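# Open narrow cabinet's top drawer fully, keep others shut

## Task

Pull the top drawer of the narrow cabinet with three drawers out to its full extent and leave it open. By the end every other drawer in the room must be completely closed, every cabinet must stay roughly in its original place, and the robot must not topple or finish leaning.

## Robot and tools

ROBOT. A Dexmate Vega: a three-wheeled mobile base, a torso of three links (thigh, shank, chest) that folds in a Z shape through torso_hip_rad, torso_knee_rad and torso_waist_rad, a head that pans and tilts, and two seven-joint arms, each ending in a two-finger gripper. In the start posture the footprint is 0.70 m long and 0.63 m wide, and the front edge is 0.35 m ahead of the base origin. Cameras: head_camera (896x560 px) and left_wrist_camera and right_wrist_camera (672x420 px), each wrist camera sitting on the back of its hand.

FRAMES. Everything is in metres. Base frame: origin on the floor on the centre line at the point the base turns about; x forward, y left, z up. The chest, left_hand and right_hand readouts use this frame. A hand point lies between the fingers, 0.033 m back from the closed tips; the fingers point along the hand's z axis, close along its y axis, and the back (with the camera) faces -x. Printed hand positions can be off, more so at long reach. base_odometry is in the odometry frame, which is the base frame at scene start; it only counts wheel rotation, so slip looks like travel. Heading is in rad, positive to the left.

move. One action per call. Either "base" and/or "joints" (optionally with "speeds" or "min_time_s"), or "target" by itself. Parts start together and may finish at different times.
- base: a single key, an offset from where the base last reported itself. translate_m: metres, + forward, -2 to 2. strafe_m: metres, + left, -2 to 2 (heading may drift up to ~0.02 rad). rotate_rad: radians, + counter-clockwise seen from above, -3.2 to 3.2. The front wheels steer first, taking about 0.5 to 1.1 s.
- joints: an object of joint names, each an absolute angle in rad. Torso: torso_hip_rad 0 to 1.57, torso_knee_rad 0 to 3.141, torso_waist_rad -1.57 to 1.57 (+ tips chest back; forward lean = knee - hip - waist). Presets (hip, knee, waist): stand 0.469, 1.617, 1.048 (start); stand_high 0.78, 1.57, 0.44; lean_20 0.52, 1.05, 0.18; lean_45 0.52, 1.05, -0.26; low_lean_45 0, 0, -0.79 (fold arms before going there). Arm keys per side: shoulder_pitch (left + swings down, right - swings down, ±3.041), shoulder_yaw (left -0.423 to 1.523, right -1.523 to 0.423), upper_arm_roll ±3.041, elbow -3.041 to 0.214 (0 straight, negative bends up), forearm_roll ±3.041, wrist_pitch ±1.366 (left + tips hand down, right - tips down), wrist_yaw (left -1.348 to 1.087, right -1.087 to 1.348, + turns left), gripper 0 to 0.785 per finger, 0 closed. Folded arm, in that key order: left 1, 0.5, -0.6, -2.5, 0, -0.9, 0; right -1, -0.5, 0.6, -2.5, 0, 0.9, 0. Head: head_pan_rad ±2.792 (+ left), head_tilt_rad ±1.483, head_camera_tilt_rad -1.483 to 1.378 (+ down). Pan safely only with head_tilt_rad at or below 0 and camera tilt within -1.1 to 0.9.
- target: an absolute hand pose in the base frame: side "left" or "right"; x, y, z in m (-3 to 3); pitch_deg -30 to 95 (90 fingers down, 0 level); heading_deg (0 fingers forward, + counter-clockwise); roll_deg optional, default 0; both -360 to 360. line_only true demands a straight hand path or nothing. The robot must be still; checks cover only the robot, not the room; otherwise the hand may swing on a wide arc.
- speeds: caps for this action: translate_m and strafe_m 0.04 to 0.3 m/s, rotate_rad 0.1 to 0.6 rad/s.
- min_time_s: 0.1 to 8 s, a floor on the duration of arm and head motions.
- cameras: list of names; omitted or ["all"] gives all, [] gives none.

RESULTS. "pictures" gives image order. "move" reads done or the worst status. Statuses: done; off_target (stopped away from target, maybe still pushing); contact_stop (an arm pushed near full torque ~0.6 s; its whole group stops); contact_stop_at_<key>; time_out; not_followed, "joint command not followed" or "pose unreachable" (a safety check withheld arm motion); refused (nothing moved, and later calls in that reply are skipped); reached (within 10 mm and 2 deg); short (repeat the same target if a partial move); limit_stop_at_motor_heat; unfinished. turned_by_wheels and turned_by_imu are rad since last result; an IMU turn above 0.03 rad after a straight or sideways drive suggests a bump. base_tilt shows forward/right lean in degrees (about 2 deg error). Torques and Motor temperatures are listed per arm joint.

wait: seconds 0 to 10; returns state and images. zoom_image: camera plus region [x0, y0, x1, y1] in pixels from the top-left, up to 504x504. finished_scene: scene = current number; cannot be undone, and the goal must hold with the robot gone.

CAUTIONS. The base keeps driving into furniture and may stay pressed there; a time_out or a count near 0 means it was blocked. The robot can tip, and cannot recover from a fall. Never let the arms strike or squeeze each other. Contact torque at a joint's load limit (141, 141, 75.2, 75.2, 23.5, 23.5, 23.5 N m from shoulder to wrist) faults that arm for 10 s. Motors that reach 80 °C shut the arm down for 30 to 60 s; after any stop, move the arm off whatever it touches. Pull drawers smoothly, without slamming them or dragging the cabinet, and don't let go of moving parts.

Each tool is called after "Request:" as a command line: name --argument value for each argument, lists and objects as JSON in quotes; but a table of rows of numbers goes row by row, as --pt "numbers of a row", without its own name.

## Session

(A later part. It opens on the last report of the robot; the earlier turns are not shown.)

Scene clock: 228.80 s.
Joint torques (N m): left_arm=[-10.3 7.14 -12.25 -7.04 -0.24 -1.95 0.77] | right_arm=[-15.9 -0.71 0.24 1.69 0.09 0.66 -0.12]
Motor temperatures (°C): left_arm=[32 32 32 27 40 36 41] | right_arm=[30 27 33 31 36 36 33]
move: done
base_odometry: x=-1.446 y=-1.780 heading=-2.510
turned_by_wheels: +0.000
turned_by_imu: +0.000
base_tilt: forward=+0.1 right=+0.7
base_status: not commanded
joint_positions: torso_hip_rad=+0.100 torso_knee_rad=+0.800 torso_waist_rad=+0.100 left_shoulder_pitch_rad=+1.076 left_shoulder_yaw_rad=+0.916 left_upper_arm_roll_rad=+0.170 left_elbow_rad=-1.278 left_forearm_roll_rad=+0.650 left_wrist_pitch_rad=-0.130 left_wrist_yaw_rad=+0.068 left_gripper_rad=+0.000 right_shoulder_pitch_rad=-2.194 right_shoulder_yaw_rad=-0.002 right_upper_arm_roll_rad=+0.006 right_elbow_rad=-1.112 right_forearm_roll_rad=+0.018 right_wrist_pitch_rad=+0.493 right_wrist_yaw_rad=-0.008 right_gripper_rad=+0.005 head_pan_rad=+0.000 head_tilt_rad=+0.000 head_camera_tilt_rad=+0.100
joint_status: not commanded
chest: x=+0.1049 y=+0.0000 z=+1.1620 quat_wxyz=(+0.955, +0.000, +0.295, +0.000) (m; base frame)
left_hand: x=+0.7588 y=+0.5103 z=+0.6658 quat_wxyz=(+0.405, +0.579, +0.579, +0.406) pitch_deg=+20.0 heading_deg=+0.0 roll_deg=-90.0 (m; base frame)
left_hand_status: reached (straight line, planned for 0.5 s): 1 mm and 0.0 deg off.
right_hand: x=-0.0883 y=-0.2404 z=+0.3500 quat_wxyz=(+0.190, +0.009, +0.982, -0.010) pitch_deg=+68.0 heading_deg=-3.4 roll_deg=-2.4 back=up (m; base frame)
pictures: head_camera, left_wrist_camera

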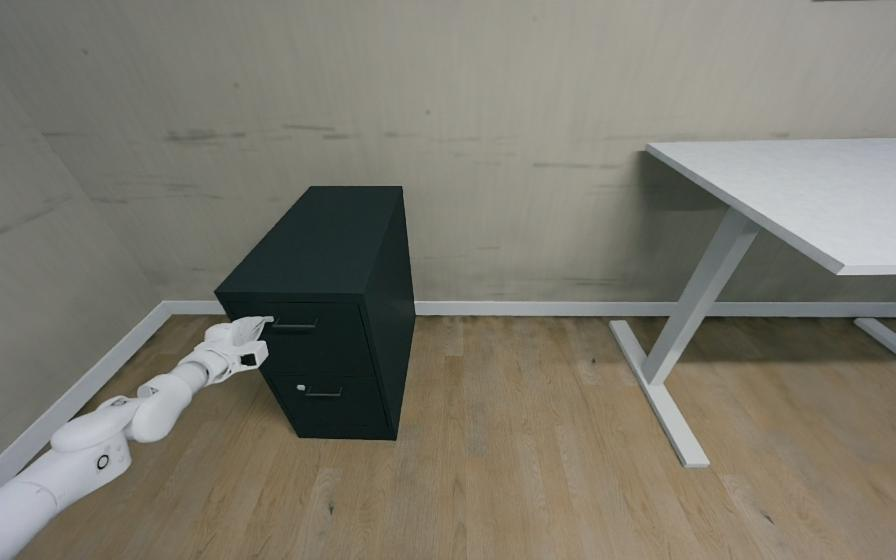

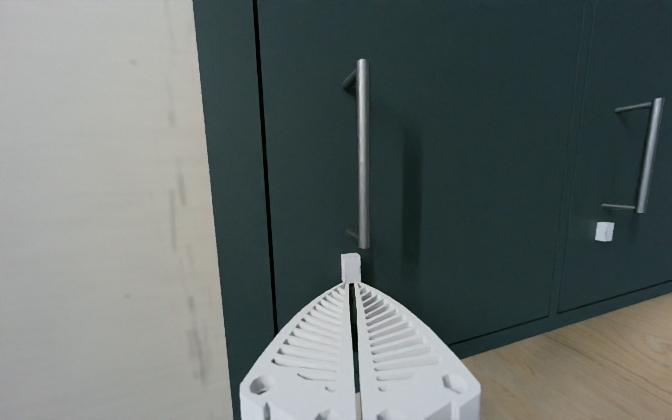

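Request:
move --target '{"side": "left", "x": 0.760, "y": 0.502, "z": 0.666, "pitch_deg": 20, "heading_deg": 0, "roll_deg": 90, "line_only": true}' --cameras '["head_camera", "left_wrist_camera"]'

Request:
zoom_image --camera "left_wrist_camera" --region '[220, 140, 480, 400]'

Request:
move --base '{"translate_m": -0.03}' --speeds '{"translate_m": 0.05}' --cameras '["left_wrist_camera"]'

Request:
zoom_image --camera "left_wrist_camera" --region '[220, 140, 480, 400]'

Scene clock: 230.23 s.
Joint torques (N m): left_arm=[-10.58 7.46 -4.81 -7.97 -0.08 -3.02 1.26] | right_arm=[-16.55 -0.98 0.37 1.88 0.07 1.89 -0.12]
Motor temperatures (°C): left_arm=[32 32 32 27 40 36 41] | right_arm=[30 27 33 31 36 36 33]
move: done
base_odometry: x=-1.446 y=-1.780 heading=-2.510
turned_by_wheels: +0.000
turned_by_imu: +0.000
base_tilt: forward=+0.0 right=+0.7
base_status: not commanded
joint_positions: torso_hip_rad=+0.100 torso_knee_rad=+0.800 torso_waist_rad=+0.100 left_shoulder_pitch_rad=+1.082 left_shoulder_yaw_rad=+0.910 left_upper_arm_roll_rad=+0.171 left_elbow_rad=-1.302 left_forearm_roll_rad=+0.654 left_wrist_pitch_rad=-0.108 left_wrist_yaw_rad=+0.060 left_gripper_rad=+0.000 right_shoulder_pitch_rad=-2.194 right_shoulder_yaw_rad=-0.002 right_upper_arm_roll_rad=+0.006 right_elbow_rad=-1.112 right_forearm_roll_rad=+0.018 right_wrist_pitch_rad=+0.493 right_wrist_yaw_rad=-0.008 right_gripper_rad=+0.005 head_pan_rad=+0.000 head_tilt_rad=+0.000 head_camera_tilt_rad=+0.100
joint_status: not commanded
chest: x=+0.1049 y=+0.0000 z=+1.1620 quat_wxyz=(+0.955, +0.000, +0.295, +0.000) (m; base frame)
left_hand: x=+0.7598 y=+0.5039 z=+0.6660 quat_wxyz=(+0.405, +0.579, +0.579, +0.406) pitch_deg=+20.0 heading_deg=+0.1 roll_deg=-90.0 (m; base frame)
left_hand_status: reached (straight line, planned for 0.4 s): 2 mm and 0.1 deg off.
right_hand: x=-0.0883 y=-0.2404 z=+0.3500 quat_wxyz=(+0.190, +0.009, +0.982, -0.010) pitch_deg=+68.0 heading_deg=-3.4 roll_deg=-2.4 back=up (m; base frame)
pictures: head_camera, left_wrist_camera

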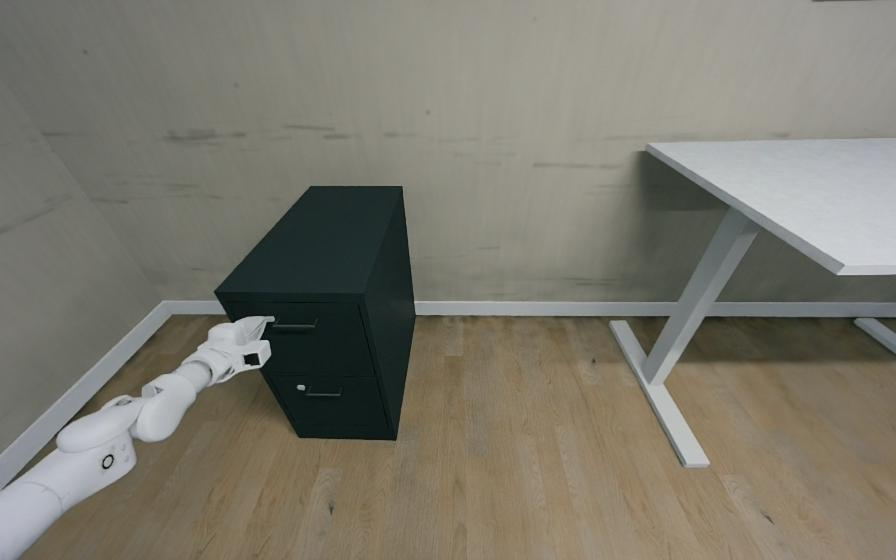

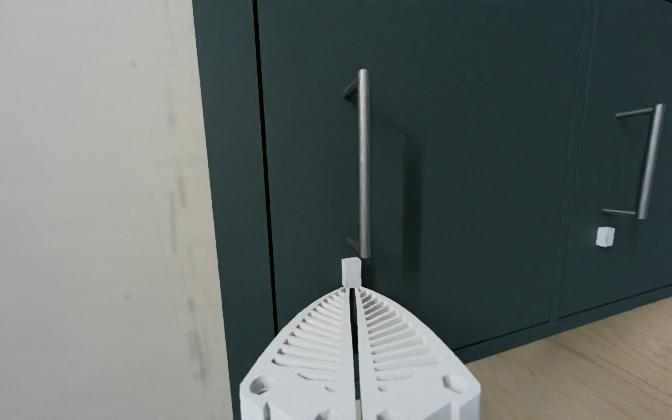

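Scaled by 1.938 from the camera's 672x420 image, which has a finer 960x600 frame.

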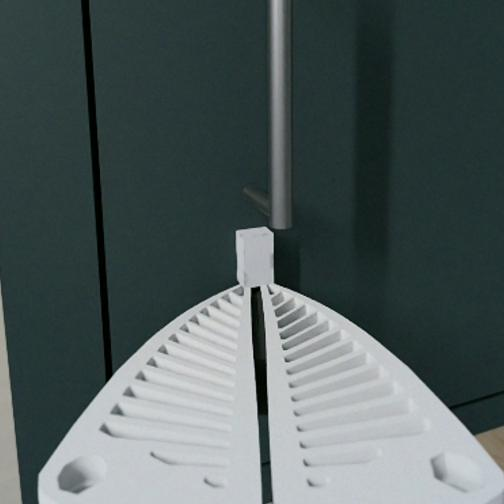

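Scene clock: 231.53 s.
Joint torques (N m): left_arm=[-10.18 9.36 -8.63 -4.78 -0.37 0.33 0.91] | right_arm=[-16.55 -0.72 0.15 0.57 0.1 1.62 0.09]
Motor temperatures (°C): left_arm=[32 32 32 27 40 36 41] | right_arm=[30 27 33 31 36 36 33]
move: done
base_odometry: x=-1.421 y=-1.762 heading=-2.510
turned_by_wheels: +0.000
turned_by_imu: +0.000
base_tilt: forward=+0.1 right=+0.8
base_status: done
joint_positions: torso_hip_rad=+0.100 torso_knee_rad=+0.800 torso_waist_rad=+0.100 left_shoulder_pitch_rad=+1.083 left_shoulder_yaw_rad=+0.909 left_upper_arm_roll_rad=+0.171 left_elbow_rad=-1.306 left_forearm_roll_rad=+0.655 left_wrist_pitch_rad=-0.106 left_wrist_yaw_rad=+0.059 left_gripper_rad=+0.000 right_shoulder_pitch_rad=-2.194 right_shoulder_yaw_rad=-0.002 right_upper_arm_roll_rad=+0.006 right_elbow_rad=-1.112 right_forearm_roll_rad=+0.018 right_wrist_pitch_rad=+0.493 right_wrist_yaw_rad=-0.008 right_gripper_rad=+0.005 head_pan_rad=+0.000 head_tilt_rad=+0.000 head_camera_tilt_rad=+0.100
joint_status: not commanded
chest: x=+0.1050 y=+0.0000 z=+1.1620 quat_wxyz=(+0.955, +0.000, +0.296, +0.000) (m; base frame)
left_hand: x=+0.7601 y=+0.5022 z=+0.6660 quat_wxyz=(+0.406, +0.579, +0.579, +0.406) pitch_deg=+20.0 heading_deg=+0.0 roll_deg=-90.0 (m; base frame)
right_hand: x=-0.0883 y=-0.2404 z=+0.3500 quat_wxyz=(+0.190, +0.009, +0.982, -0.010) pitch_deg=+68.0 heading_deg=-3.4 roll_deg=-2.4 back=up (m; base frame)
pictures: left_wrist_camera

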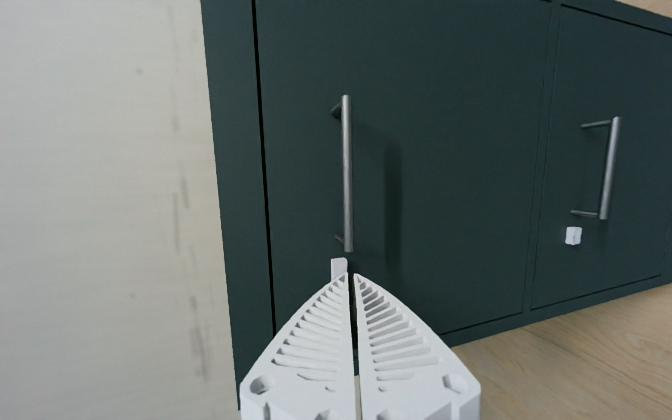

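Scaled by 1.938 from the camera's 672x420 image, which has a finer 960x600 frame.

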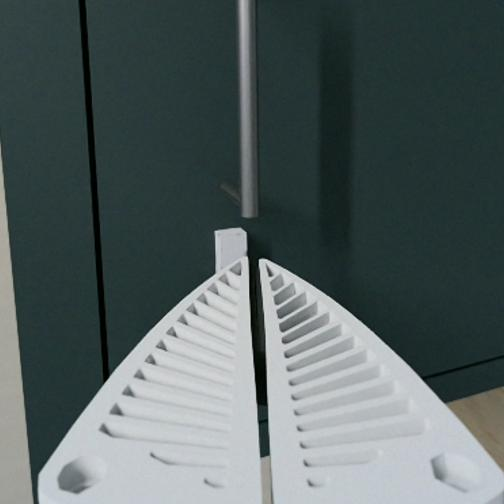

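Request:
move --base '{"translate_m": -0.22}' --joints '{"right_shoulder_yaw_rad": -0.32}' --cameras '[]'

Request:
move --base '{"strafe_m": 0.45}' --joints '{"right_shoulder_yaw_rad": -0.32, "right_shoulder_pitch_rad": -1.4, "right_elbow_rad": -1.7, "right_wrist_pitch_rad": 0.2}' --cameras '["head_camera", "right_wrist_camera", "left_wrist_camera"]'

Scene clock: 234.80 s.
Joint torques (N m): left_arm=[-9.43 10.5 -9.7 -3.46 -0.26 -0.09 1.05] | right_arm=[-15.09 -4.48 1.82 1.15 0.22 1.42 -0.12]
Motor temperatures (°C): left_arm=[32 32 32 27 40 36 41] | right_arm=[30 27 33 31 36 36 33]
move: done
base_odometry: x=-1.244 y=-1.633 heading=-2.511
turned_by_wheels: -0.001
turned_by_imu: -0.002
base_tilt: forward=+0.1 right=+0.7
base_status: done
joint_positions: torso_hip_rad=+0.100 torso_knee_rad=+0.800 torso_waist_rad=+0.100 left_shoulder_pitch_rad=+1.083 left_shoulder_yaw_rad=+0.909 left_upper_arm_roll_rad=+0.171 left_elbow_rad=-1.306 left_forearm_roll_rad=+0.655 left_wrist_pitch_rad=-0.105 left_wrist_yaw_rad=+0.059 left_gripper_rad=+0.000 right_shoulder_pitch_rad=-2.194 right_shoulder_yaw_rad=-0.316 right_upper_arm_roll_rad=+0.006 right_elbow_rad=-1.112 right_forearm_roll_rad=+0.018 right_wrist_pitch_rad=+0.493 right_wrist_yaw_rad=-0.008 right_gripper_rad=+0.005 head_pan_rad=+0.000 head_tilt_rad=+0.000 head_camera_tilt_rad=+0.100
joint_status: all done
chest: x=+0.1050 y=+0.0000 z=+1.1620 quat_wxyz=(+0.955, +0.000, +0.296, +0.000) (m; base frame)
left_hand: x=+0.7600 y=+0.5021 z=+0.6660 quat_wxyz=(+0.406, +0.579, +0.579, +0.406) pitch_deg=+20.0 heading_deg=+0.0 roll_deg=-90.0 (m; base frame)
right_hand: x=-0.0659 y=-0.3693 z=+0.3581 quat_wxyz=(+0.190, -0.146, +0.970, -0.034) pitch_deg=+67.8 heading_deg=-1.6 roll_deg=-18.7 back=up (m; base frame)
pictures: none
No camera images: "cameras" was empty.

Scene clock: 238.87 s.
Joint torques (N m): left_arm=[-11.24 10.2 -9.32 -3.7 -0.44 0.58 0.82] | right_arm=[17.36 -6.54 3.74 -7.47 0.36 2.75 -0.64]
Motor temperatures (°C): left_arm=[32 32 32 27 40 36 41] | right_arm=[30 27 33 31 36 36 33]
move: done
base_odometry: x=-0.979 y=-1.994 heading=-2.504
turned_by_wheels: +0.007
turned_by_imu: -0.005
base_tilt: forward=+0.1 right=+0.8
base_status: done
joint_positions: torso_hip_rad=+0.100 torso_knee_rad=+0.800 torso_waist_rad=+0.100 left_shoulder_pitch_rad=+1.083 left_shoulder_yaw_rad=+0.909 left_upper_arm_roll_rad=+0.171 left_elbow_rad=-1.306 left_forearm_roll_rad=+0.655 left_wrist_pitch_rad=-0.105 left_wrist_yaw_rad=+0.059 left_gripper_rad=+0.000 right_shoulder_pitch_rad=-1.404 right_shoulder_yaw_rad=-0.320 right_upper_arm_roll_rad=+0.006 right_elbow_rad=-1.697 right_forearm_roll_rad=+0.018 right_wrist_pitch_rad=+0.201 right_wrist_yaw_rad=-0.008 right_gripper_rad=+0.005 head_pan_rad=+0.000 head_tilt_rad=+0.000 head_camera_tilt_rad=+0.100
joint_status: all done
chest: x=+0.1050 y=+0.0000 z=+1.1620 quat_wxyz=(+0.955, +0.000, +0.296, +0.000) (m; base frame)
left_hand: x=+0.7600 y=+0.5021 z=+0.6660 quat_wxyz=(+0.405, +0.579, +0.579, +0.406) pitch_deg=+20.0 heading_deg=+0.0 roll_deg=-90.0 (m; base frame)
right_hand: x=+0.6865 y=-0.2849 z=+0.6937 quat_wxyz=(+0.662, -0.135, +0.735, -0.064) pitch_deg=+6.6 heading_deg=+4.9 roll_deg=-15.9 back=up (m; base frame)
pictures: head_camera, left_wrist_camera, right_wrist_camera

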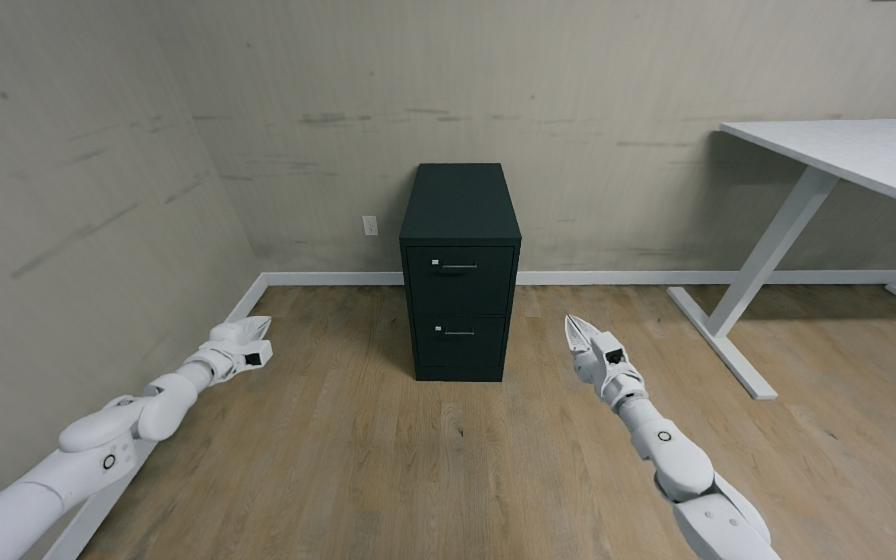

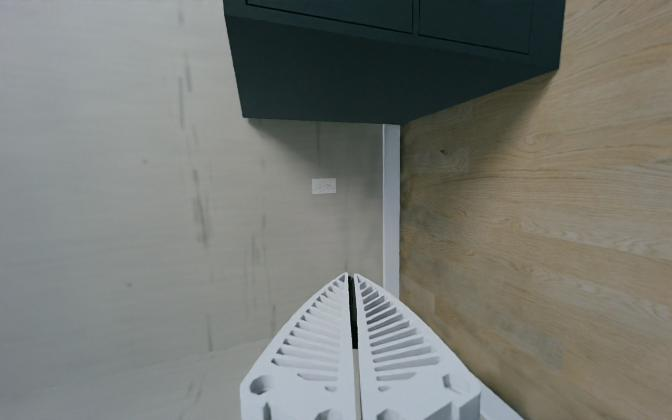

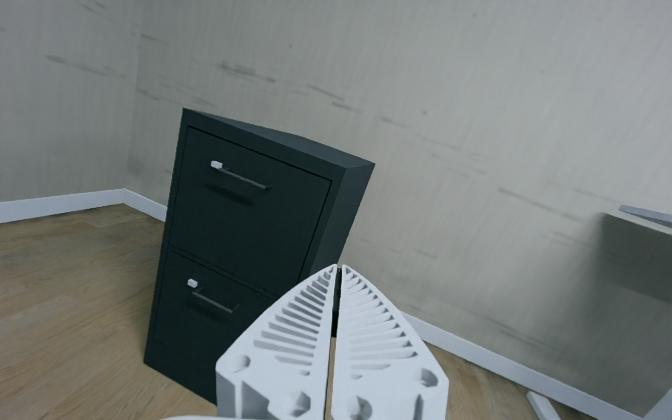

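Request:
move --base '{"translate_m": 0.255}' --joints '{"right_gripper_rad": 0.14}' --speeds '{"translate_m": 0.2}' --cameras '[]'

Request:
move --target '{"side": "right", "x": 0.68, "y": -0.05, "z": 0.76, "pitch_deg": 70, "heading_deg": 0, "roll_deg": 90}' --cameras '["head_camera", "right_wrist_camera"]'

Request:
zoom_image --camera "right_wrist_camera" --region '[160, 100, 500, 400]'

Scene clock: 242.83 s.
Joint torques (N m): left_arm=[-10.46 11.09 -9.31 -3.68 -0.57 -0.22 0.94] | right_arm=[17.46 -5.01 3.64 -7.89 0.17 2.51 -0.4]
Motor temperatures (°C): left_arm=[32 32 32 27 40 36 41] | right_arm=[30 27 33 31 36 36 33]
move: done
base_odometry: x=-1.183 y=-2.147 heading=-2.504
turned_by_wheels: +0.000
turned_by_imu: +0.002
base_tilt: forward=+0.2 right=+0.7
base_status: done
joint_positions: torso_hip_rad=+0.100 torso_knee_rad=+0.800 torso_waist_rad=+0.100 left_shoulder_pitch_rad=+1.083 left_shoulder_yaw_rad=+0.909 left_upper_arm_roll_rad=+0.171 left_elbow_rad=-1.306 left_forearm_roll_rad=+0.655 left_wrist_pitch_rad=-0.105 left_wrist_yaw_rad=+0.059 left_gripper_rad=+0.000 right_shoulder_pitch_rad=-1.400 right_shoulder_yaw_rad=-0.320 right_upper_arm_roll_rad=+0.006 right_elbow_rad=-1.700 right_forearm_roll_rad=+0.018 right_wrist_pitch_rad=+0.200 right_wrist_yaw_rad=-0.008 right_gripper_rad=+0.140 head_pan_rad=+0.000 head_tilt_rad=+0.000 head_camera_tilt_rad=+0.100
joint_status: all done
chest: x=+0.1051 y=+0.0000 z=+1.1620 quat_wxyz=(+0.955, +0.000, +0.296, +0.000) (m; base frame)
left_hand: x=+0.7601 y=+0.5021 z=+0.6658 quat_wxyz=(+0.405, +0.579, +0.579, +0.406) pitch_deg=+20.0 heading_deg=+0.0 roll_deg=-90.0 (m; base frame)
right_hand: x=+0.6887 y=-0.2845 z=+0.6969 quat_wxyz=(+0.664, -0.135, +0.733, -0.064) pitch_deg=+6.4 heading_deg=+4.9 roll_deg=-15.9 back=up (m; base frame)
pictures: none
No camera images: "cameras" was empty.

Scene clock: 250.60 s.
Joint torques (N m): left_arm=[-9.75 9.92 -9.25 -2.84 -0.38 -0.3 0.85] | right_arm=[37.42 -3.18 8.2 -0.17 -0.87 -0.58 -0.43]
Motor temperatures (°C): left_arm=[32 32 32 27 40 35 41] | right_arm=[30 27 33 31 36 36 33]
move: done
base_odometry: x=-1.183 y=-2.147 heading=-2.504
turned_by_wheels: +0.000
turned_by_imu: +0.000
base_tilt: forward=+0.1 right=+0.7
base_status: not commanded
joint_positions: torso_hip_rad=+0.100 torso_knee_rad=+0.800 torso_waist_rad=+0.100 left_shoulder_pitch_rad=+1.083 left_shoulder_yaw_rad=+0.909 left_upper_arm_roll_rad=+0.171 left_elbow_rad=-1.306 left_forearm_roll_rad=+0.655 left_wrist_pitch_rad=-0.105 left_wrist_yaw_rad=+0.059 left_gripper_rad=+0.000 right_shoulder_pitch_rad=+0.556 right_shoulder_yaw_rad=-0.488 right_upper_arm_roll_rad=-1.663 right_elbow_rad=-1.874 right_forearm_roll_rad=+0.428 right_wrist_pitch_rad=-1.363 right_wrist_yaw_rad=+0.714 right_gripper_rad=+0.140 head_pan_rad=+0.000 head_tilt_rad=+0.000 head_camera_tilt_rad=+0.100
joint_status: not commanded
chest: x=+0.1050 y=+0.0000 z=+1.1620 quat_wxyz=(+0.955, +0.000, +0.296, +0.000) (m; base frame)
left_hand: x=+0.7600 y=+0.5021 z=+0.6659 quat_wxyz=(+0.405, +0.579, +0.579, +0.406) pitch_deg=+20.0 heading_deg=+0.0 roll_deg=-90.0 (m; base frame)
right_hand: x=+0.6797 y=-0.0478 z=+0.7594 quat_wxyz=(+0.124, -0.697, +0.696, -0.121) pitch_deg=+70.0 heading_deg=+0.9 roll_deg=-89.3 (m; base frame)
right_hand_status: reached (checked arc [no straight line was possible; over the whole arc the hand travels 0.85 m to end 0.24 m from its start, up to 0.27 m off the straight line; right_shoulder_pitch_rad turns most, 1.96 rad; on the way or at its end the hand turns up to 92 deg from its attitude at the start], planned for 6.5 s): 2 mm and 0.3 deg off.
pictures: head_camera, right_wrist_camera

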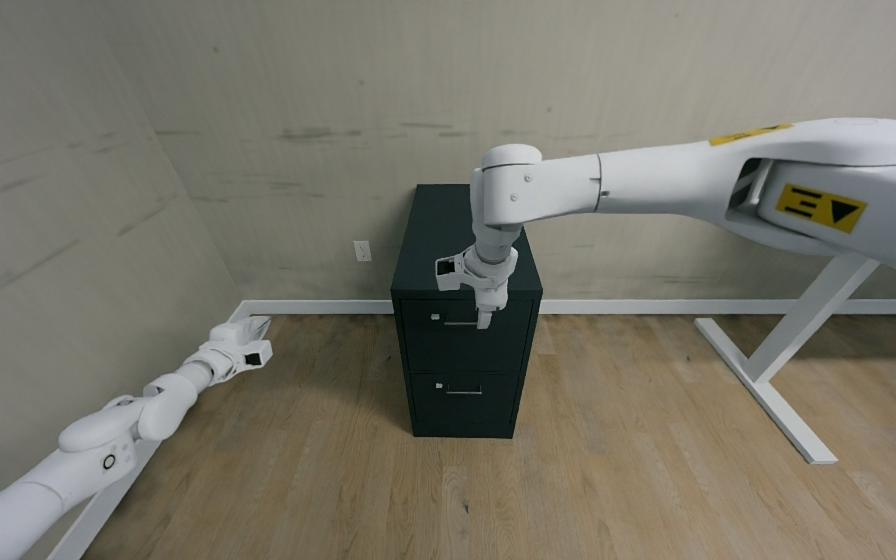

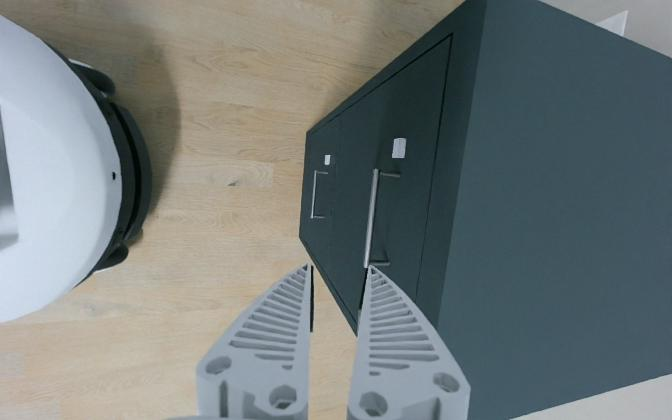

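Scaled by 1.482 from the camera's 672x420 image, which has a finer 960x600 frame.

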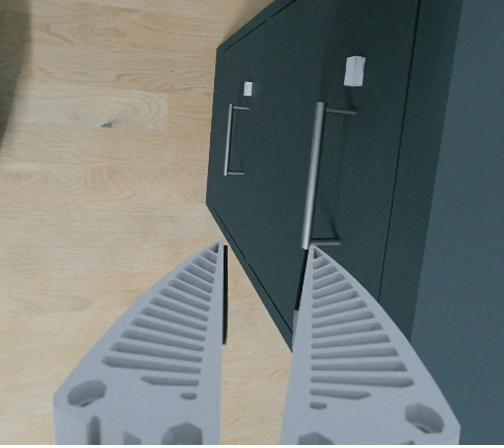

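Request:
move --target '{"side": "right", "x": 0.721, "y": -0.04, "z": 0.728, "pitch_deg": 70, "heading_deg": 0, "roll_deg": -90, "line_only": true}' --cameras '["right_wrist_camera"]'

Request:
zoom_image --camera "right_wrist_camera" --region '[160, 100, 500, 400]'

Scene clock: 254.10 s.
Joint torques (N m): left_arm=[-11.4 9.54 -9.16 -3.52 -0.3 -0.42 1.05] | right_arm=[17.42 0.12 7.67 2.74 -1.39 0.87 -0.54]
Motor temperatures (°C): left_arm=[32 32 32 26 40 35 41] | right_arm=[30 27 33 31 36 36 33]
move: done
base_odometry: x=-1.183 y=-2.147 heading=-2.504
turned_by_wheels: +0.000
turned_by_imu: +0.000
base_tilt: forward=+0.2 right=+0.7
base_status: not commanded
joint_positions: torso_hip_rad=+0.100 torso_knee_rad=+0.800 torso_waist_rad=+0.100 left_shoulder_pitch_rad=+1.083 left_shoulder_yaw_rad=+0.909 left_upper_arm_roll_rad=+0.171 left_elbow_rad=-1.306 left_forearm_roll_rad=+0.655 left_wrist_pitch_rad=-0.105 left_wrist_yaw_rad=+0.059 left_gripper_rad=+0.000 right_shoulder_pitch_rad=+0.526 right_shoulder_yaw_rad=-0.388 right_upper_arm_roll_rad=-1.714 right_elbow_rad=-1.626 right_forearm_roll_rad=+0.383 right_wrist_pitch_rad=-1.210 right_wrist_yaw_rad=+0.732 right_gripper_rad=+0.140 head_pan_rad=+0.000 head_tilt_rad=+0.000 head_camera_tilt_rad=+0.100
joint_status: not commanded
chest: x=+0.1050 y=+0.0000 z=+1.1620 quat_wxyz=(+0.955, +0.000, +0.296, +0.000) (m; base frame)
left_hand: x=+0.7600 y=+0.5021 z=+0.6659 quat_wxyz=(+0.405, +0.579, +0.579, +0.406) pitch_deg=+20.0 heading_deg=+0.0 roll_deg=-90.0 (m; base frame)
right_hand: x=+0.7205 y=-0.0400 z=+0.7287 quat_wxyz=(+0.123, -0.696, +0.696, -0.123) pitch_deg=+70.0 heading_deg=+0.1 roll_deg=-89.9 (m; base frame)
right_hand_status: reached (straight line, planned for 1.1 s): 1 mm and 0.0 deg off.
pictures: right_wrist_camera

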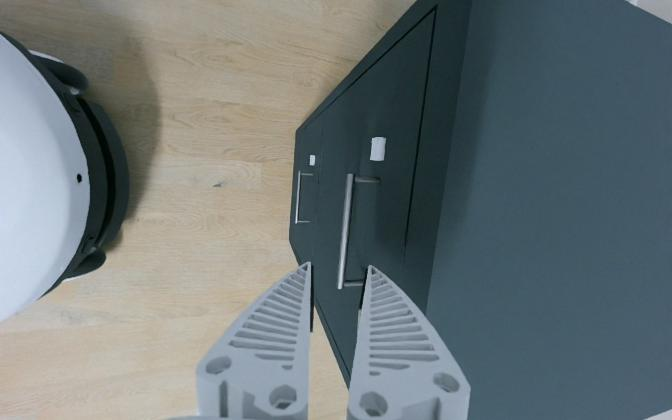

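Scaled by 1.482 from the camera's 672x420 image, which has a finer 960x600 frame.

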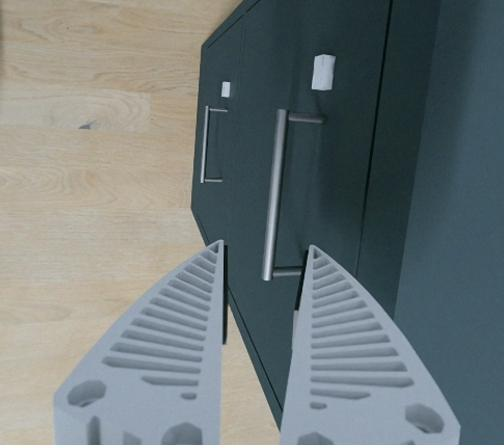

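Request:
move --target '{"side": "right", "x": 0.749, "y": -0.04, "z": 0.6525, "pitch_deg": 70, "heading_deg": 0, "roll_deg": -90, "line_only": true}' --cameras '["head_camera", "right_wrist_camera"]'

Request:
zoom_image --camera "right_wrist_camera" --region '[160, 100, 500, 400]'

Scene clock: 257.23 s.
Joint torques (N m): left_arm=[-11 9.18 -9.38 -3.55 -0.19 -0.31 1.1] | right_arm=[19.26 -0.29 6.68 3.39 -2.74 0.09 -3.68]
Motor temperatures (°C): left_arm=[32 32 32 26 40 35 41] | right_arm=[30 27 33 31 36 36 33]
move: done
base_odometry: x=-1.183 y=-2.147 heading=-2.504
turned_by_wheels: +0.000
turned_by_imu: +0.000
base_tilt: forward=+0.1 right=+0.7
base_status: not commanded
joint_positions: torso_hip_rad=+0.100 torso_knee_rad=+0.800 torso_waist_rad=+0.100 left_shoulder_pitch_rad=+1.083 left_shoulder_yaw_rad=+0.909 left_upper_arm_roll_rad=+0.171 left_elbow_rad=-1.306 left_forearm_roll_rad=+0.655 left_wrist_pitch_rad=-0.105 left_wrist_yaw_rad=+0.059 left_gripper_rad=+0.000 right_shoulder_pitch_rad=+0.396 right_shoulder_yaw_rad=-0.286 right_upper_arm_roll_rad=-1.745 right_elbow_rad=-1.338 right_forearm_roll_rad=+0.328 right_wrist_pitch_rad=-1.024 right_wrist_yaw_rad=+0.687 right_gripper_rad=+0.140 head_pan_rad=+0.000 head_tilt_rad=+0.000 head_camera_tilt_rad=+0.100
joint_status: not commanded
chest: x=+0.1050 y=+0.0000 z=+1.1620 quat_wxyz=(+0.955, +0.000, +0.296, +0.000) (m; base frame)
left_hand: x=+0.7600 y=+0.5021 z=+0.6659 quat_wxyz=(+0.405, +0.579, +0.579, +0.406) pitch_deg=+20.0 heading_deg=+0.0 roll_deg=-90.0 (m; base frame)
right_hand: x=+0.7484 y=-0.0396 z=+0.6535 quat_wxyz=(+0.123, -0.696, +0.696, -0.122) pitch_deg=+70.1 heading_deg=+0.1 roll_deg=-89.9 (m; base frame)
right_hand_status: reached (straight line, planned for 1.2 s): 1 mm and 0.1 deg off.
pictures: head_camera, right_wrist_camera

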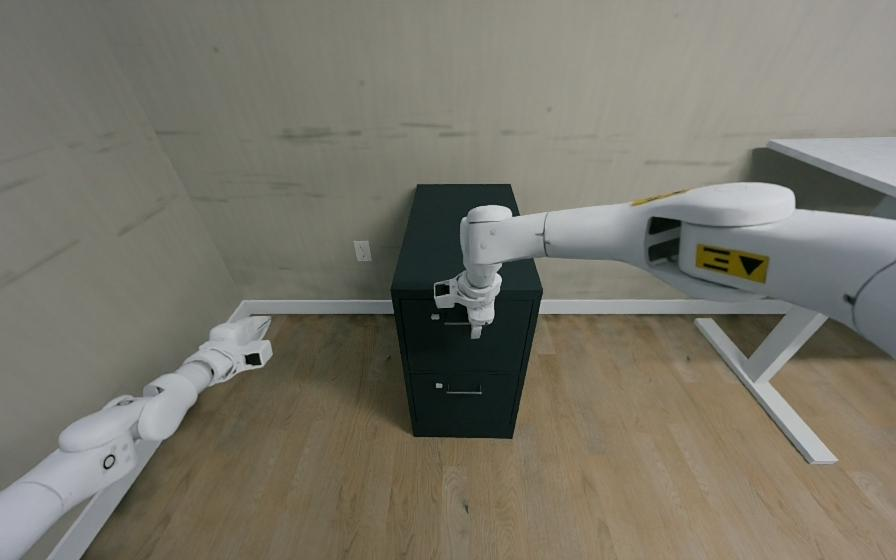

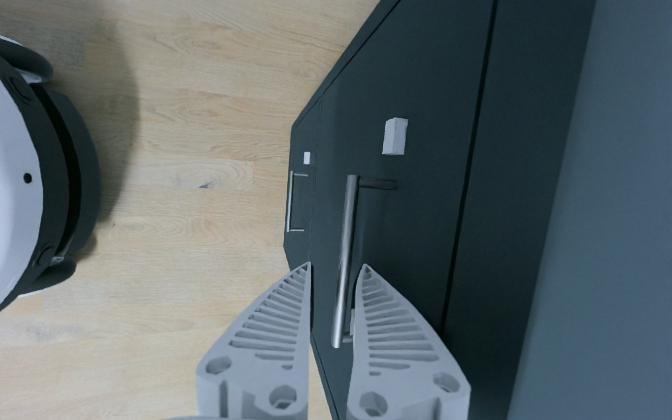

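Scaled by 1.482 from the camera's 672x420 image, which has a finer 960x600 frame.

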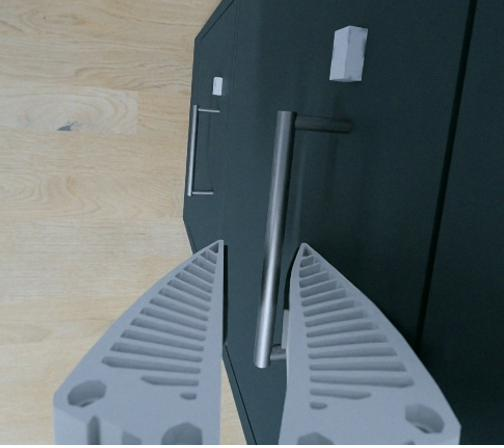

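Request:
move --joints '{"right_gripper_rad": 0.0}' --cameras '["right_wrist_camera"]'

Request:
zoom_image --camera "right_wrist_camera" --region '[160, 100, 500, 400]'

Scene clock: 258.07 s.
Joint torques (N m): left_arm=[-10.54 10.67 -9.7 -3.82 -0.22 -0.28 0.9] | right_arm=[18.95 3.1 7.2 1.48 -0.7 0.2 -0.43]
Motor temperatures (°C): left_arm=[32 32 32 26 40 35 41] | right_arm=[30 27 33 31 36 36 33]
move: done
base_odometry: x=-1.183 y=-2.147 heading=-2.504
turned_by_wheels: +0.000
turned_by_imu: +0.000
base_tilt: forward=+0.1 right=+0.7
base_status: not commanded
joint_positions: torso_hip_rad=+0.100 torso_knee_rad=+0.800 torso_waist_rad=+0.100 left_shoulder_pitch_rad=+1.083 left_shoulder_yaw_rad=+0.909 left_upper_arm_roll_rad=+0.171 left_elbow_rad=-1.306 left_forearm_roll_rad=+0.655 left_wrist_pitch_rad=-0.105 left_wrist_yaw_rad=+0.059 left_gripper_rad=+0.000 right_shoulder_pitch_rad=+0.395 right_shoulder_yaw_rad=-0.284 right_upper_arm_roll_rad=-1.746 right_elbow_rad=-1.335 right_forearm_roll_rad=+0.327 right_wrist_pitch_rad=-1.022 right_wrist_yaw_rad=+0.685 right_gripper_rad=+0.000 head_pan_rad=+0.000 head_tilt_rad=+0.000 head_camera_tilt_rad=+0.100
joint_status: all done
chest: x=+0.1051 y=+0.0000 z=+1.1620 quat_wxyz=(+0.955, +0.000, +0.296, +0.000) (m; base frame)
left_hand: x=+0.7601 y=+0.5021 z=+0.6658 quat_wxyz=(+0.405, +0.579, +0.579, +0.406) pitch_deg=+20.0 heading_deg=+0.0 roll_deg=-90.0 (m; base frame)
right_hand: x=+0.7491 y=-0.0400 z=+0.6527 quat_wxyz=(+0.123, -0.696, +0.696, -0.123) pitch_deg=+70.0 heading_deg=+0.0 roll_deg=-90.0 (m; base frame)
pictures: right_wrist_camera

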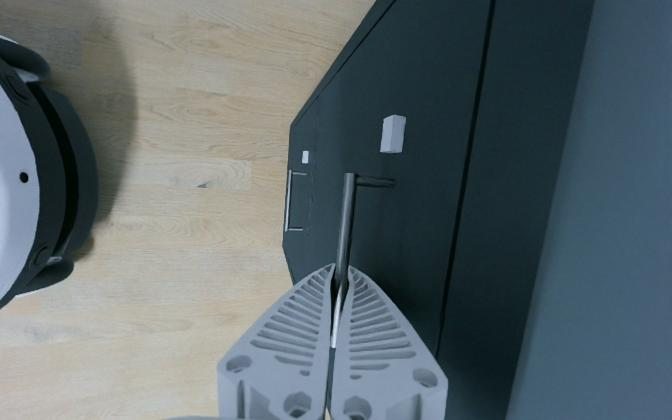

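Scaled by 1.482 from the camera's 672x420 image, which has a finer 960x600 frame.

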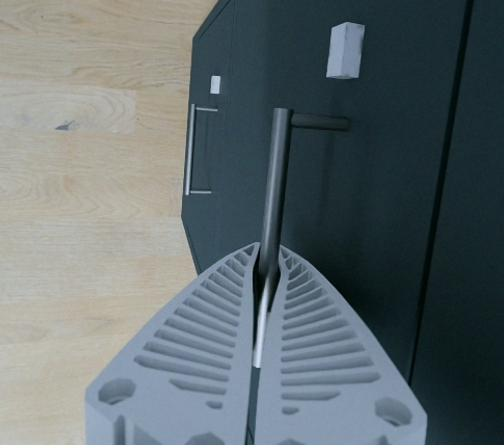

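Request:
move --target '{"side": "left", "x": 0.66, "y": 0.28, "z": 0.67, "pitch_deg": 10, "heading_deg": -50, "roll_deg": 0}' --cameras '["head_camera", "left_wrist_camera"]'

Scene clock: 264.67 s.
Joint torques (N m): left_arm=[-20.43 6.37 -3.79 -1.84 -2.03 -1.5 -0.45] | right_arm=[16.89 2.72 6.91 0.96 -0.84 0.04 -0.33]
Motor temperatures (°C): left_arm=[32 32 32 26 40 35 41] | right_arm=[30 27 33 31 36 36 33]
move: done
base_odometry: x=-1.183 y=-2.147 heading=-2.504
turned_by_wheels: +0.000
turned_by_imu: +0.000
base_tilt: forward=+0.1 right=+0.7
base_status: not commanded
joint_positions: torso_hip_rad=+0.100 torso_knee_rad=+0.800 torso_waist_rad=+0.100 left_shoulder_pitch_rad=+0.776 left_shoulder_yaw_rad=+0.633 left_upper_arm_roll_rad=+0.139 left_elbow_rad=-0.634 left_forearm_roll_rad=-0.615 left_wrist_pitch_rad=-0.570 left_wrist_yaw_rad=-1.279 left_gripper_rad=+0.000 right_shoulder_pitch_rad=+0.395 right_shoulder_yaw_rad=-0.284 right_upper_arm_roll_rad=-1.746 right_elbow_rad=-1.334 right_forearm_roll_rad=+0.327 right_wrist_pitch_rad=-1.022 right_wrist_yaw_rad=+0.685 right_gripper_rad=+0.000 head_pan_rad=+0.000 head_tilt_rad=+0.000 head_camera_tilt_rad=+0.100
joint_status: not commanded
chest: x=+0.1051 y=+0.0000 z=+1.1620 quat_wxyz=(+0.955, +0.000, +0.296, +0.000) (m; base frame)
left_hand: x=+0.6602 y=+0.2807 z=+0.6696 quat_wxyz=(+0.582, +0.325, +0.695, -0.270) pitch_deg=+10.1 heading_deg=-49.9 roll_deg=+0.2 back=up (m; base frame)
left_hand_status: reached (straight line, planned for 4.9 s): 1 mm and 0.2 deg off.
right_hand: x=+0.7492 y=-0.0400 z=+0.6527 quat_wxyz=(+0.123, -0.696, +0.696, -0.123) pitch_deg=+70.0 heading_deg=+0.0 roll_deg=-90.0 (m; base frame)
pictures: head_camera, left_wrist_camera

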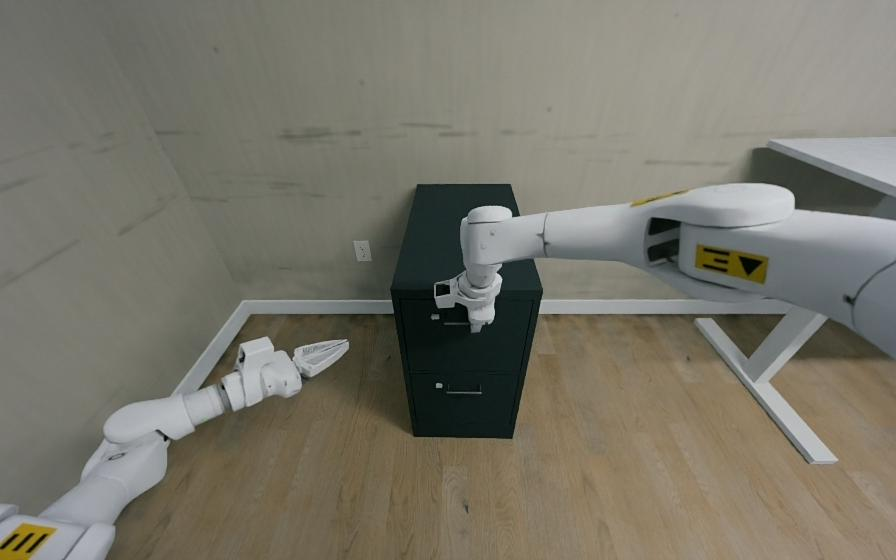

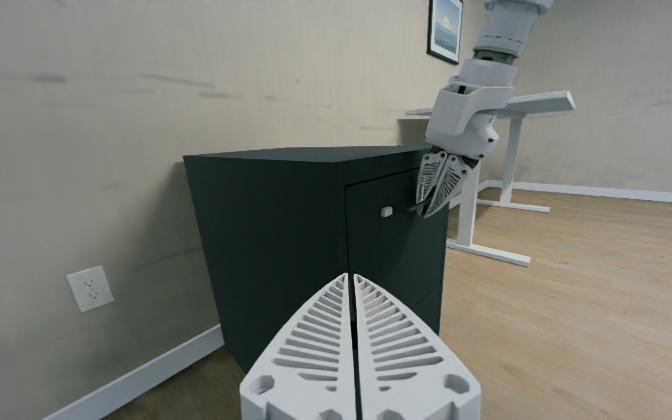

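Request:
move --target '{"side": "left", "x": 0.74, "y": 0.13, "z": 0.658, "pitch_deg": 10, "heading_deg": -50, "roll_deg": 0, "line_only": true}' --cameras '["head_camera", "left_wrist_camera", "right_wrist_camera"]'

Request:
zoom_image --camera "left_wrist_camera" --region '[240, 140, 500, 400]'

Request:
zoom_image --camera "right_wrist_camera" --region '[240, 20, 480, 260]'

Scene clock: 267.90 s.
Joint torques (N m): left_arm=[-24.74 2.62 -3.91 -4.4 -1.08 -1.73 0.2] | right_arm=[17.42 1.17 6.74 1.16 -0.7 0.08 -0.18]
Motor temperatures (°C): left_arm=[32 32 32 26 40 35 41] | right_arm=[30 27 33 31 36 36 33]
move: done
base_odometry: x=-1.183 y=-2.147 heading=-2.504
turned_by_wheels: +0.000
turned_by_imu: +0.000
base_tilt: forward=+0.1 right=+0.7
base_status: not commanded
joint_positions: torso_hip_rad=+0.100 torso_knee_rad=+0.800 torso_waist_rad=+0.100 left_shoulder_pitch_rad=+0.677 left_shoulder_yaw_rad=+0.446 left_upper_arm_roll_rad=+0.300 left_elbow_rad=-0.756 left_forearm_roll_rad=-0.432 left_wrist_pitch_rad=-0.453 left_wrist_yaw_rad=-0.947 left_gripper_rad=+0.000 right_shoulder_pitch_rad=+0.395 right_shoulder_yaw_rad=-0.284 right_upper_arm_roll_rad=-1.746 right_elbow_rad=-1.334 right_forearm_roll_rad=+0.327 right_wrist_pitch_rad=-1.022 right_wrist_yaw_rad=+0.685 right_gripper_rad=+0.000 head_pan_rad=+0.000 head_tilt_rad=+0.000 head_camera_tilt_rad=+0.100
joint_status: not commanded
chest: x=+0.1051 y=+0.0000 z=+1.1620 quat_wxyz=(+0.955, +0.000, +0.296, +0.000) (m; base frame)
left_hand: x=+0.7389 y=+0.1321 z=+0.6578 quat_wxyz=(+0.582, +0.324, +0.694, -0.272) pitch_deg=+10.0 heading_deg=-50.0 roll_deg=+0.0 back=up (m; base frame)
left_hand_status: reached (straight line, planned for 1.4 s): 2 mm and 0.0 deg off.
right_hand: x=+0.7492 y=-0.0400 z=+0.6527 quat_wxyz=(+0.123, -0.696, +0.696, -0.123) pitch_deg=+70.0 heading_deg=+0.0 roll_deg=-90.0 (m; base frame)
pictures: head_camera, left_wrist_camera, right_wrist_camera

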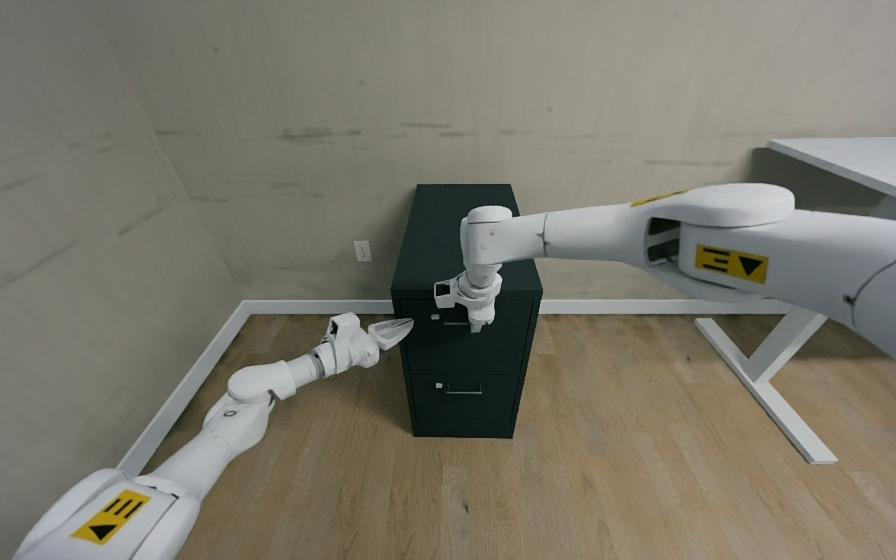

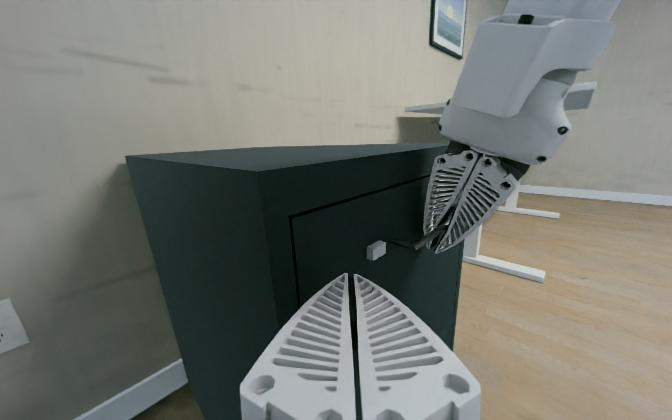

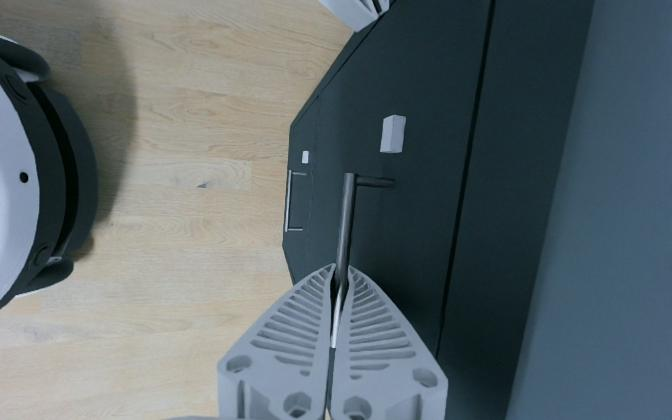

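Scaled by 1.938 from the camera's 672x420 image, which has a finer 960x600 frame.

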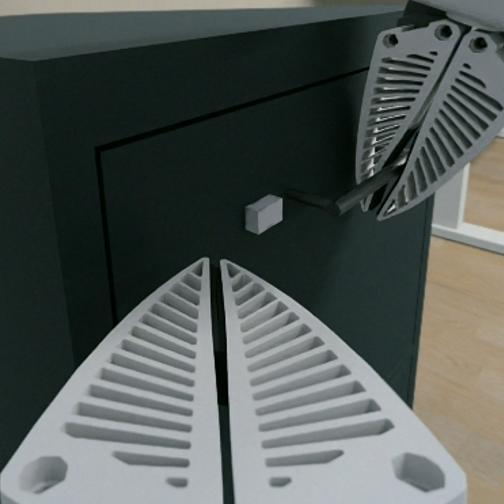

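Scaled by 2.100 from the camera's 672x420 image, which has a finer 960x600 frame.

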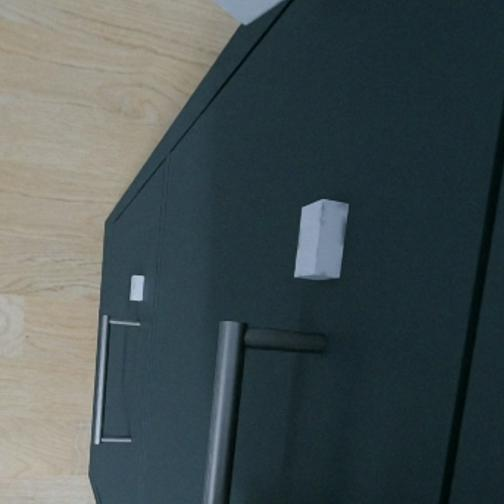

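Request:
move --target '{"side": "left", "x": 0.756, "y": 0.092, "z": 0.655, "pitch_deg": 10, "heading_deg": -50, "roll_deg": 0, "line_only": true}' --cameras '["left_wrist_camera", "right_wrist_camera"]'

Request:
zoom_image --camera "left_wrist_camera" --region '[240, 140, 500, 400]'

Request:
zoom_image --camera "right_wrist_camera" --region '[240, 20, 480, 260]'

Scene clock: 269.87 s.
Joint torques (N m): left_arm=[-25.76 1.92 -2.95 -4.47 -1.31 -2.85 -0.11] | right_arm=[17.69 1.81 6.95 1.08 -0.73 0.05 -0.34]
Motor temperatures (°C): left_arm=[32 32 32 26 40 35 41] | right_arm=[30 27 33 31 36 36 33]
move: done
base_odometry: x=-1.183 y=-2.147 heading=-2.504
turned_by_wheels: +0.000
turned_by_imu: +0.000
base_tilt: forward=+0.1 right=+0.7
base_status: not commanded
joint_positions: torso_hip_rad=+0.100 torso_knee_rad=+0.800 torso_waist_rad=+0.100 left_shoulder_pitch_rad=+0.626 left_shoulder_yaw_rad=+0.379 left_upper_arm_roll_rad=+0.340 left_elbow_rad=-0.710 left_forearm_roll_rad=-0.388 left_wrist_pitch_rad=-0.454 left_wrist_yaw_rad=-0.888 left_gripper_rad=+0.000 right_shoulder_pitch_rad=+0.395 right_shoulder_yaw_rad=-0.284 right_upper_arm_roll_rad=-1.746 right_elbow_rad=-1.334 right_forearm_roll_rad=+0.327 right_wrist_pitch_rad=-1.022 right_wrist_yaw_rad=+0.685 right_gripper_rad=+0.000 head_pan_rad=+0.000 head_tilt_rad=+0.000 head_camera_tilt_rad=+0.100
joint_status: not commanded
chest: x=+0.1051 y=+0.0000 z=+1.1620 quat_wxyz=(+0.955, +0.000, +0.296, +0.000) (m; base frame)
left_hand: x=+0.7550 y=+0.0943 z=+0.6549 quat_wxyz=(+0.582, +0.324, +0.694, -0.272) pitch_deg=+10.0 heading_deg=-50.0 roll_deg=+0.0 back=up (m; base frame)
left_hand_status: reached (straight line, planned for 0.5 s): 2 mm and 0.0 deg off.
right_hand: x=+0.7492 y=-0.0400 z=+0.6527 quat_wxyz=(+0.123, -0.696, +0.696, -0.123) pitch_deg=+70.0 heading_deg=+0.0 roll_deg=-90.0 (m; base frame)
pictures: left_wrist_camera, right_wrist_camera

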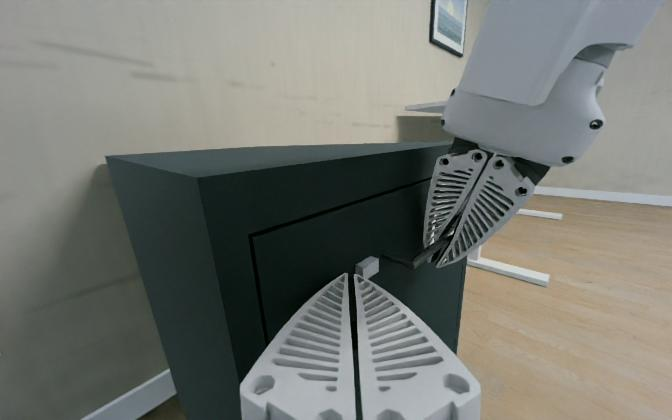

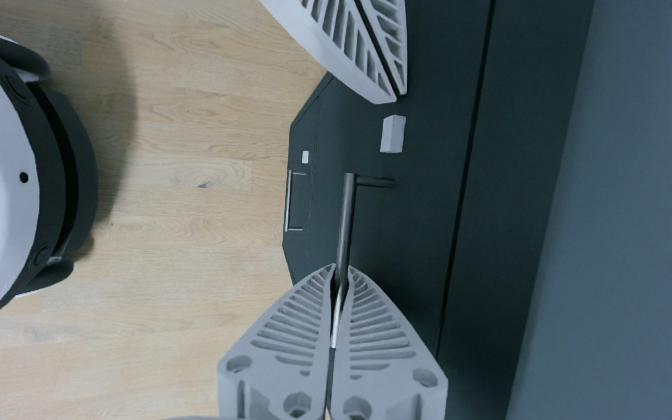

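Scaled by 1.938 from the camera's 672x420 image, which has a finer 960x600 frame.

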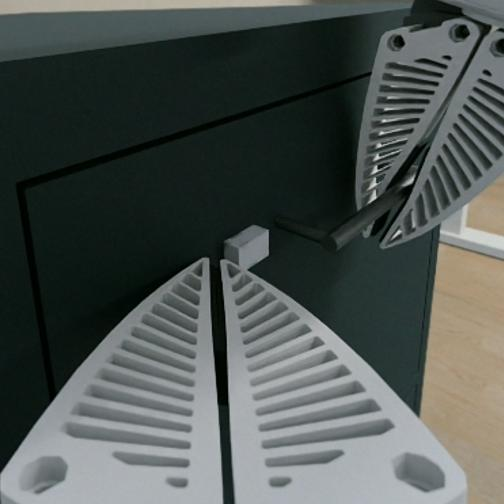

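Scaled by 2.100 from the camera's 672x420 image, which has a finer 960x600 frame.

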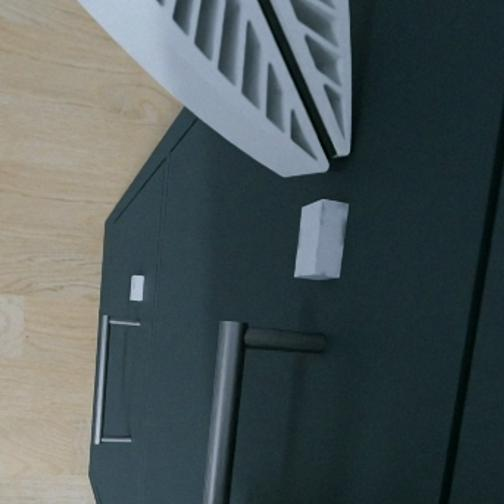

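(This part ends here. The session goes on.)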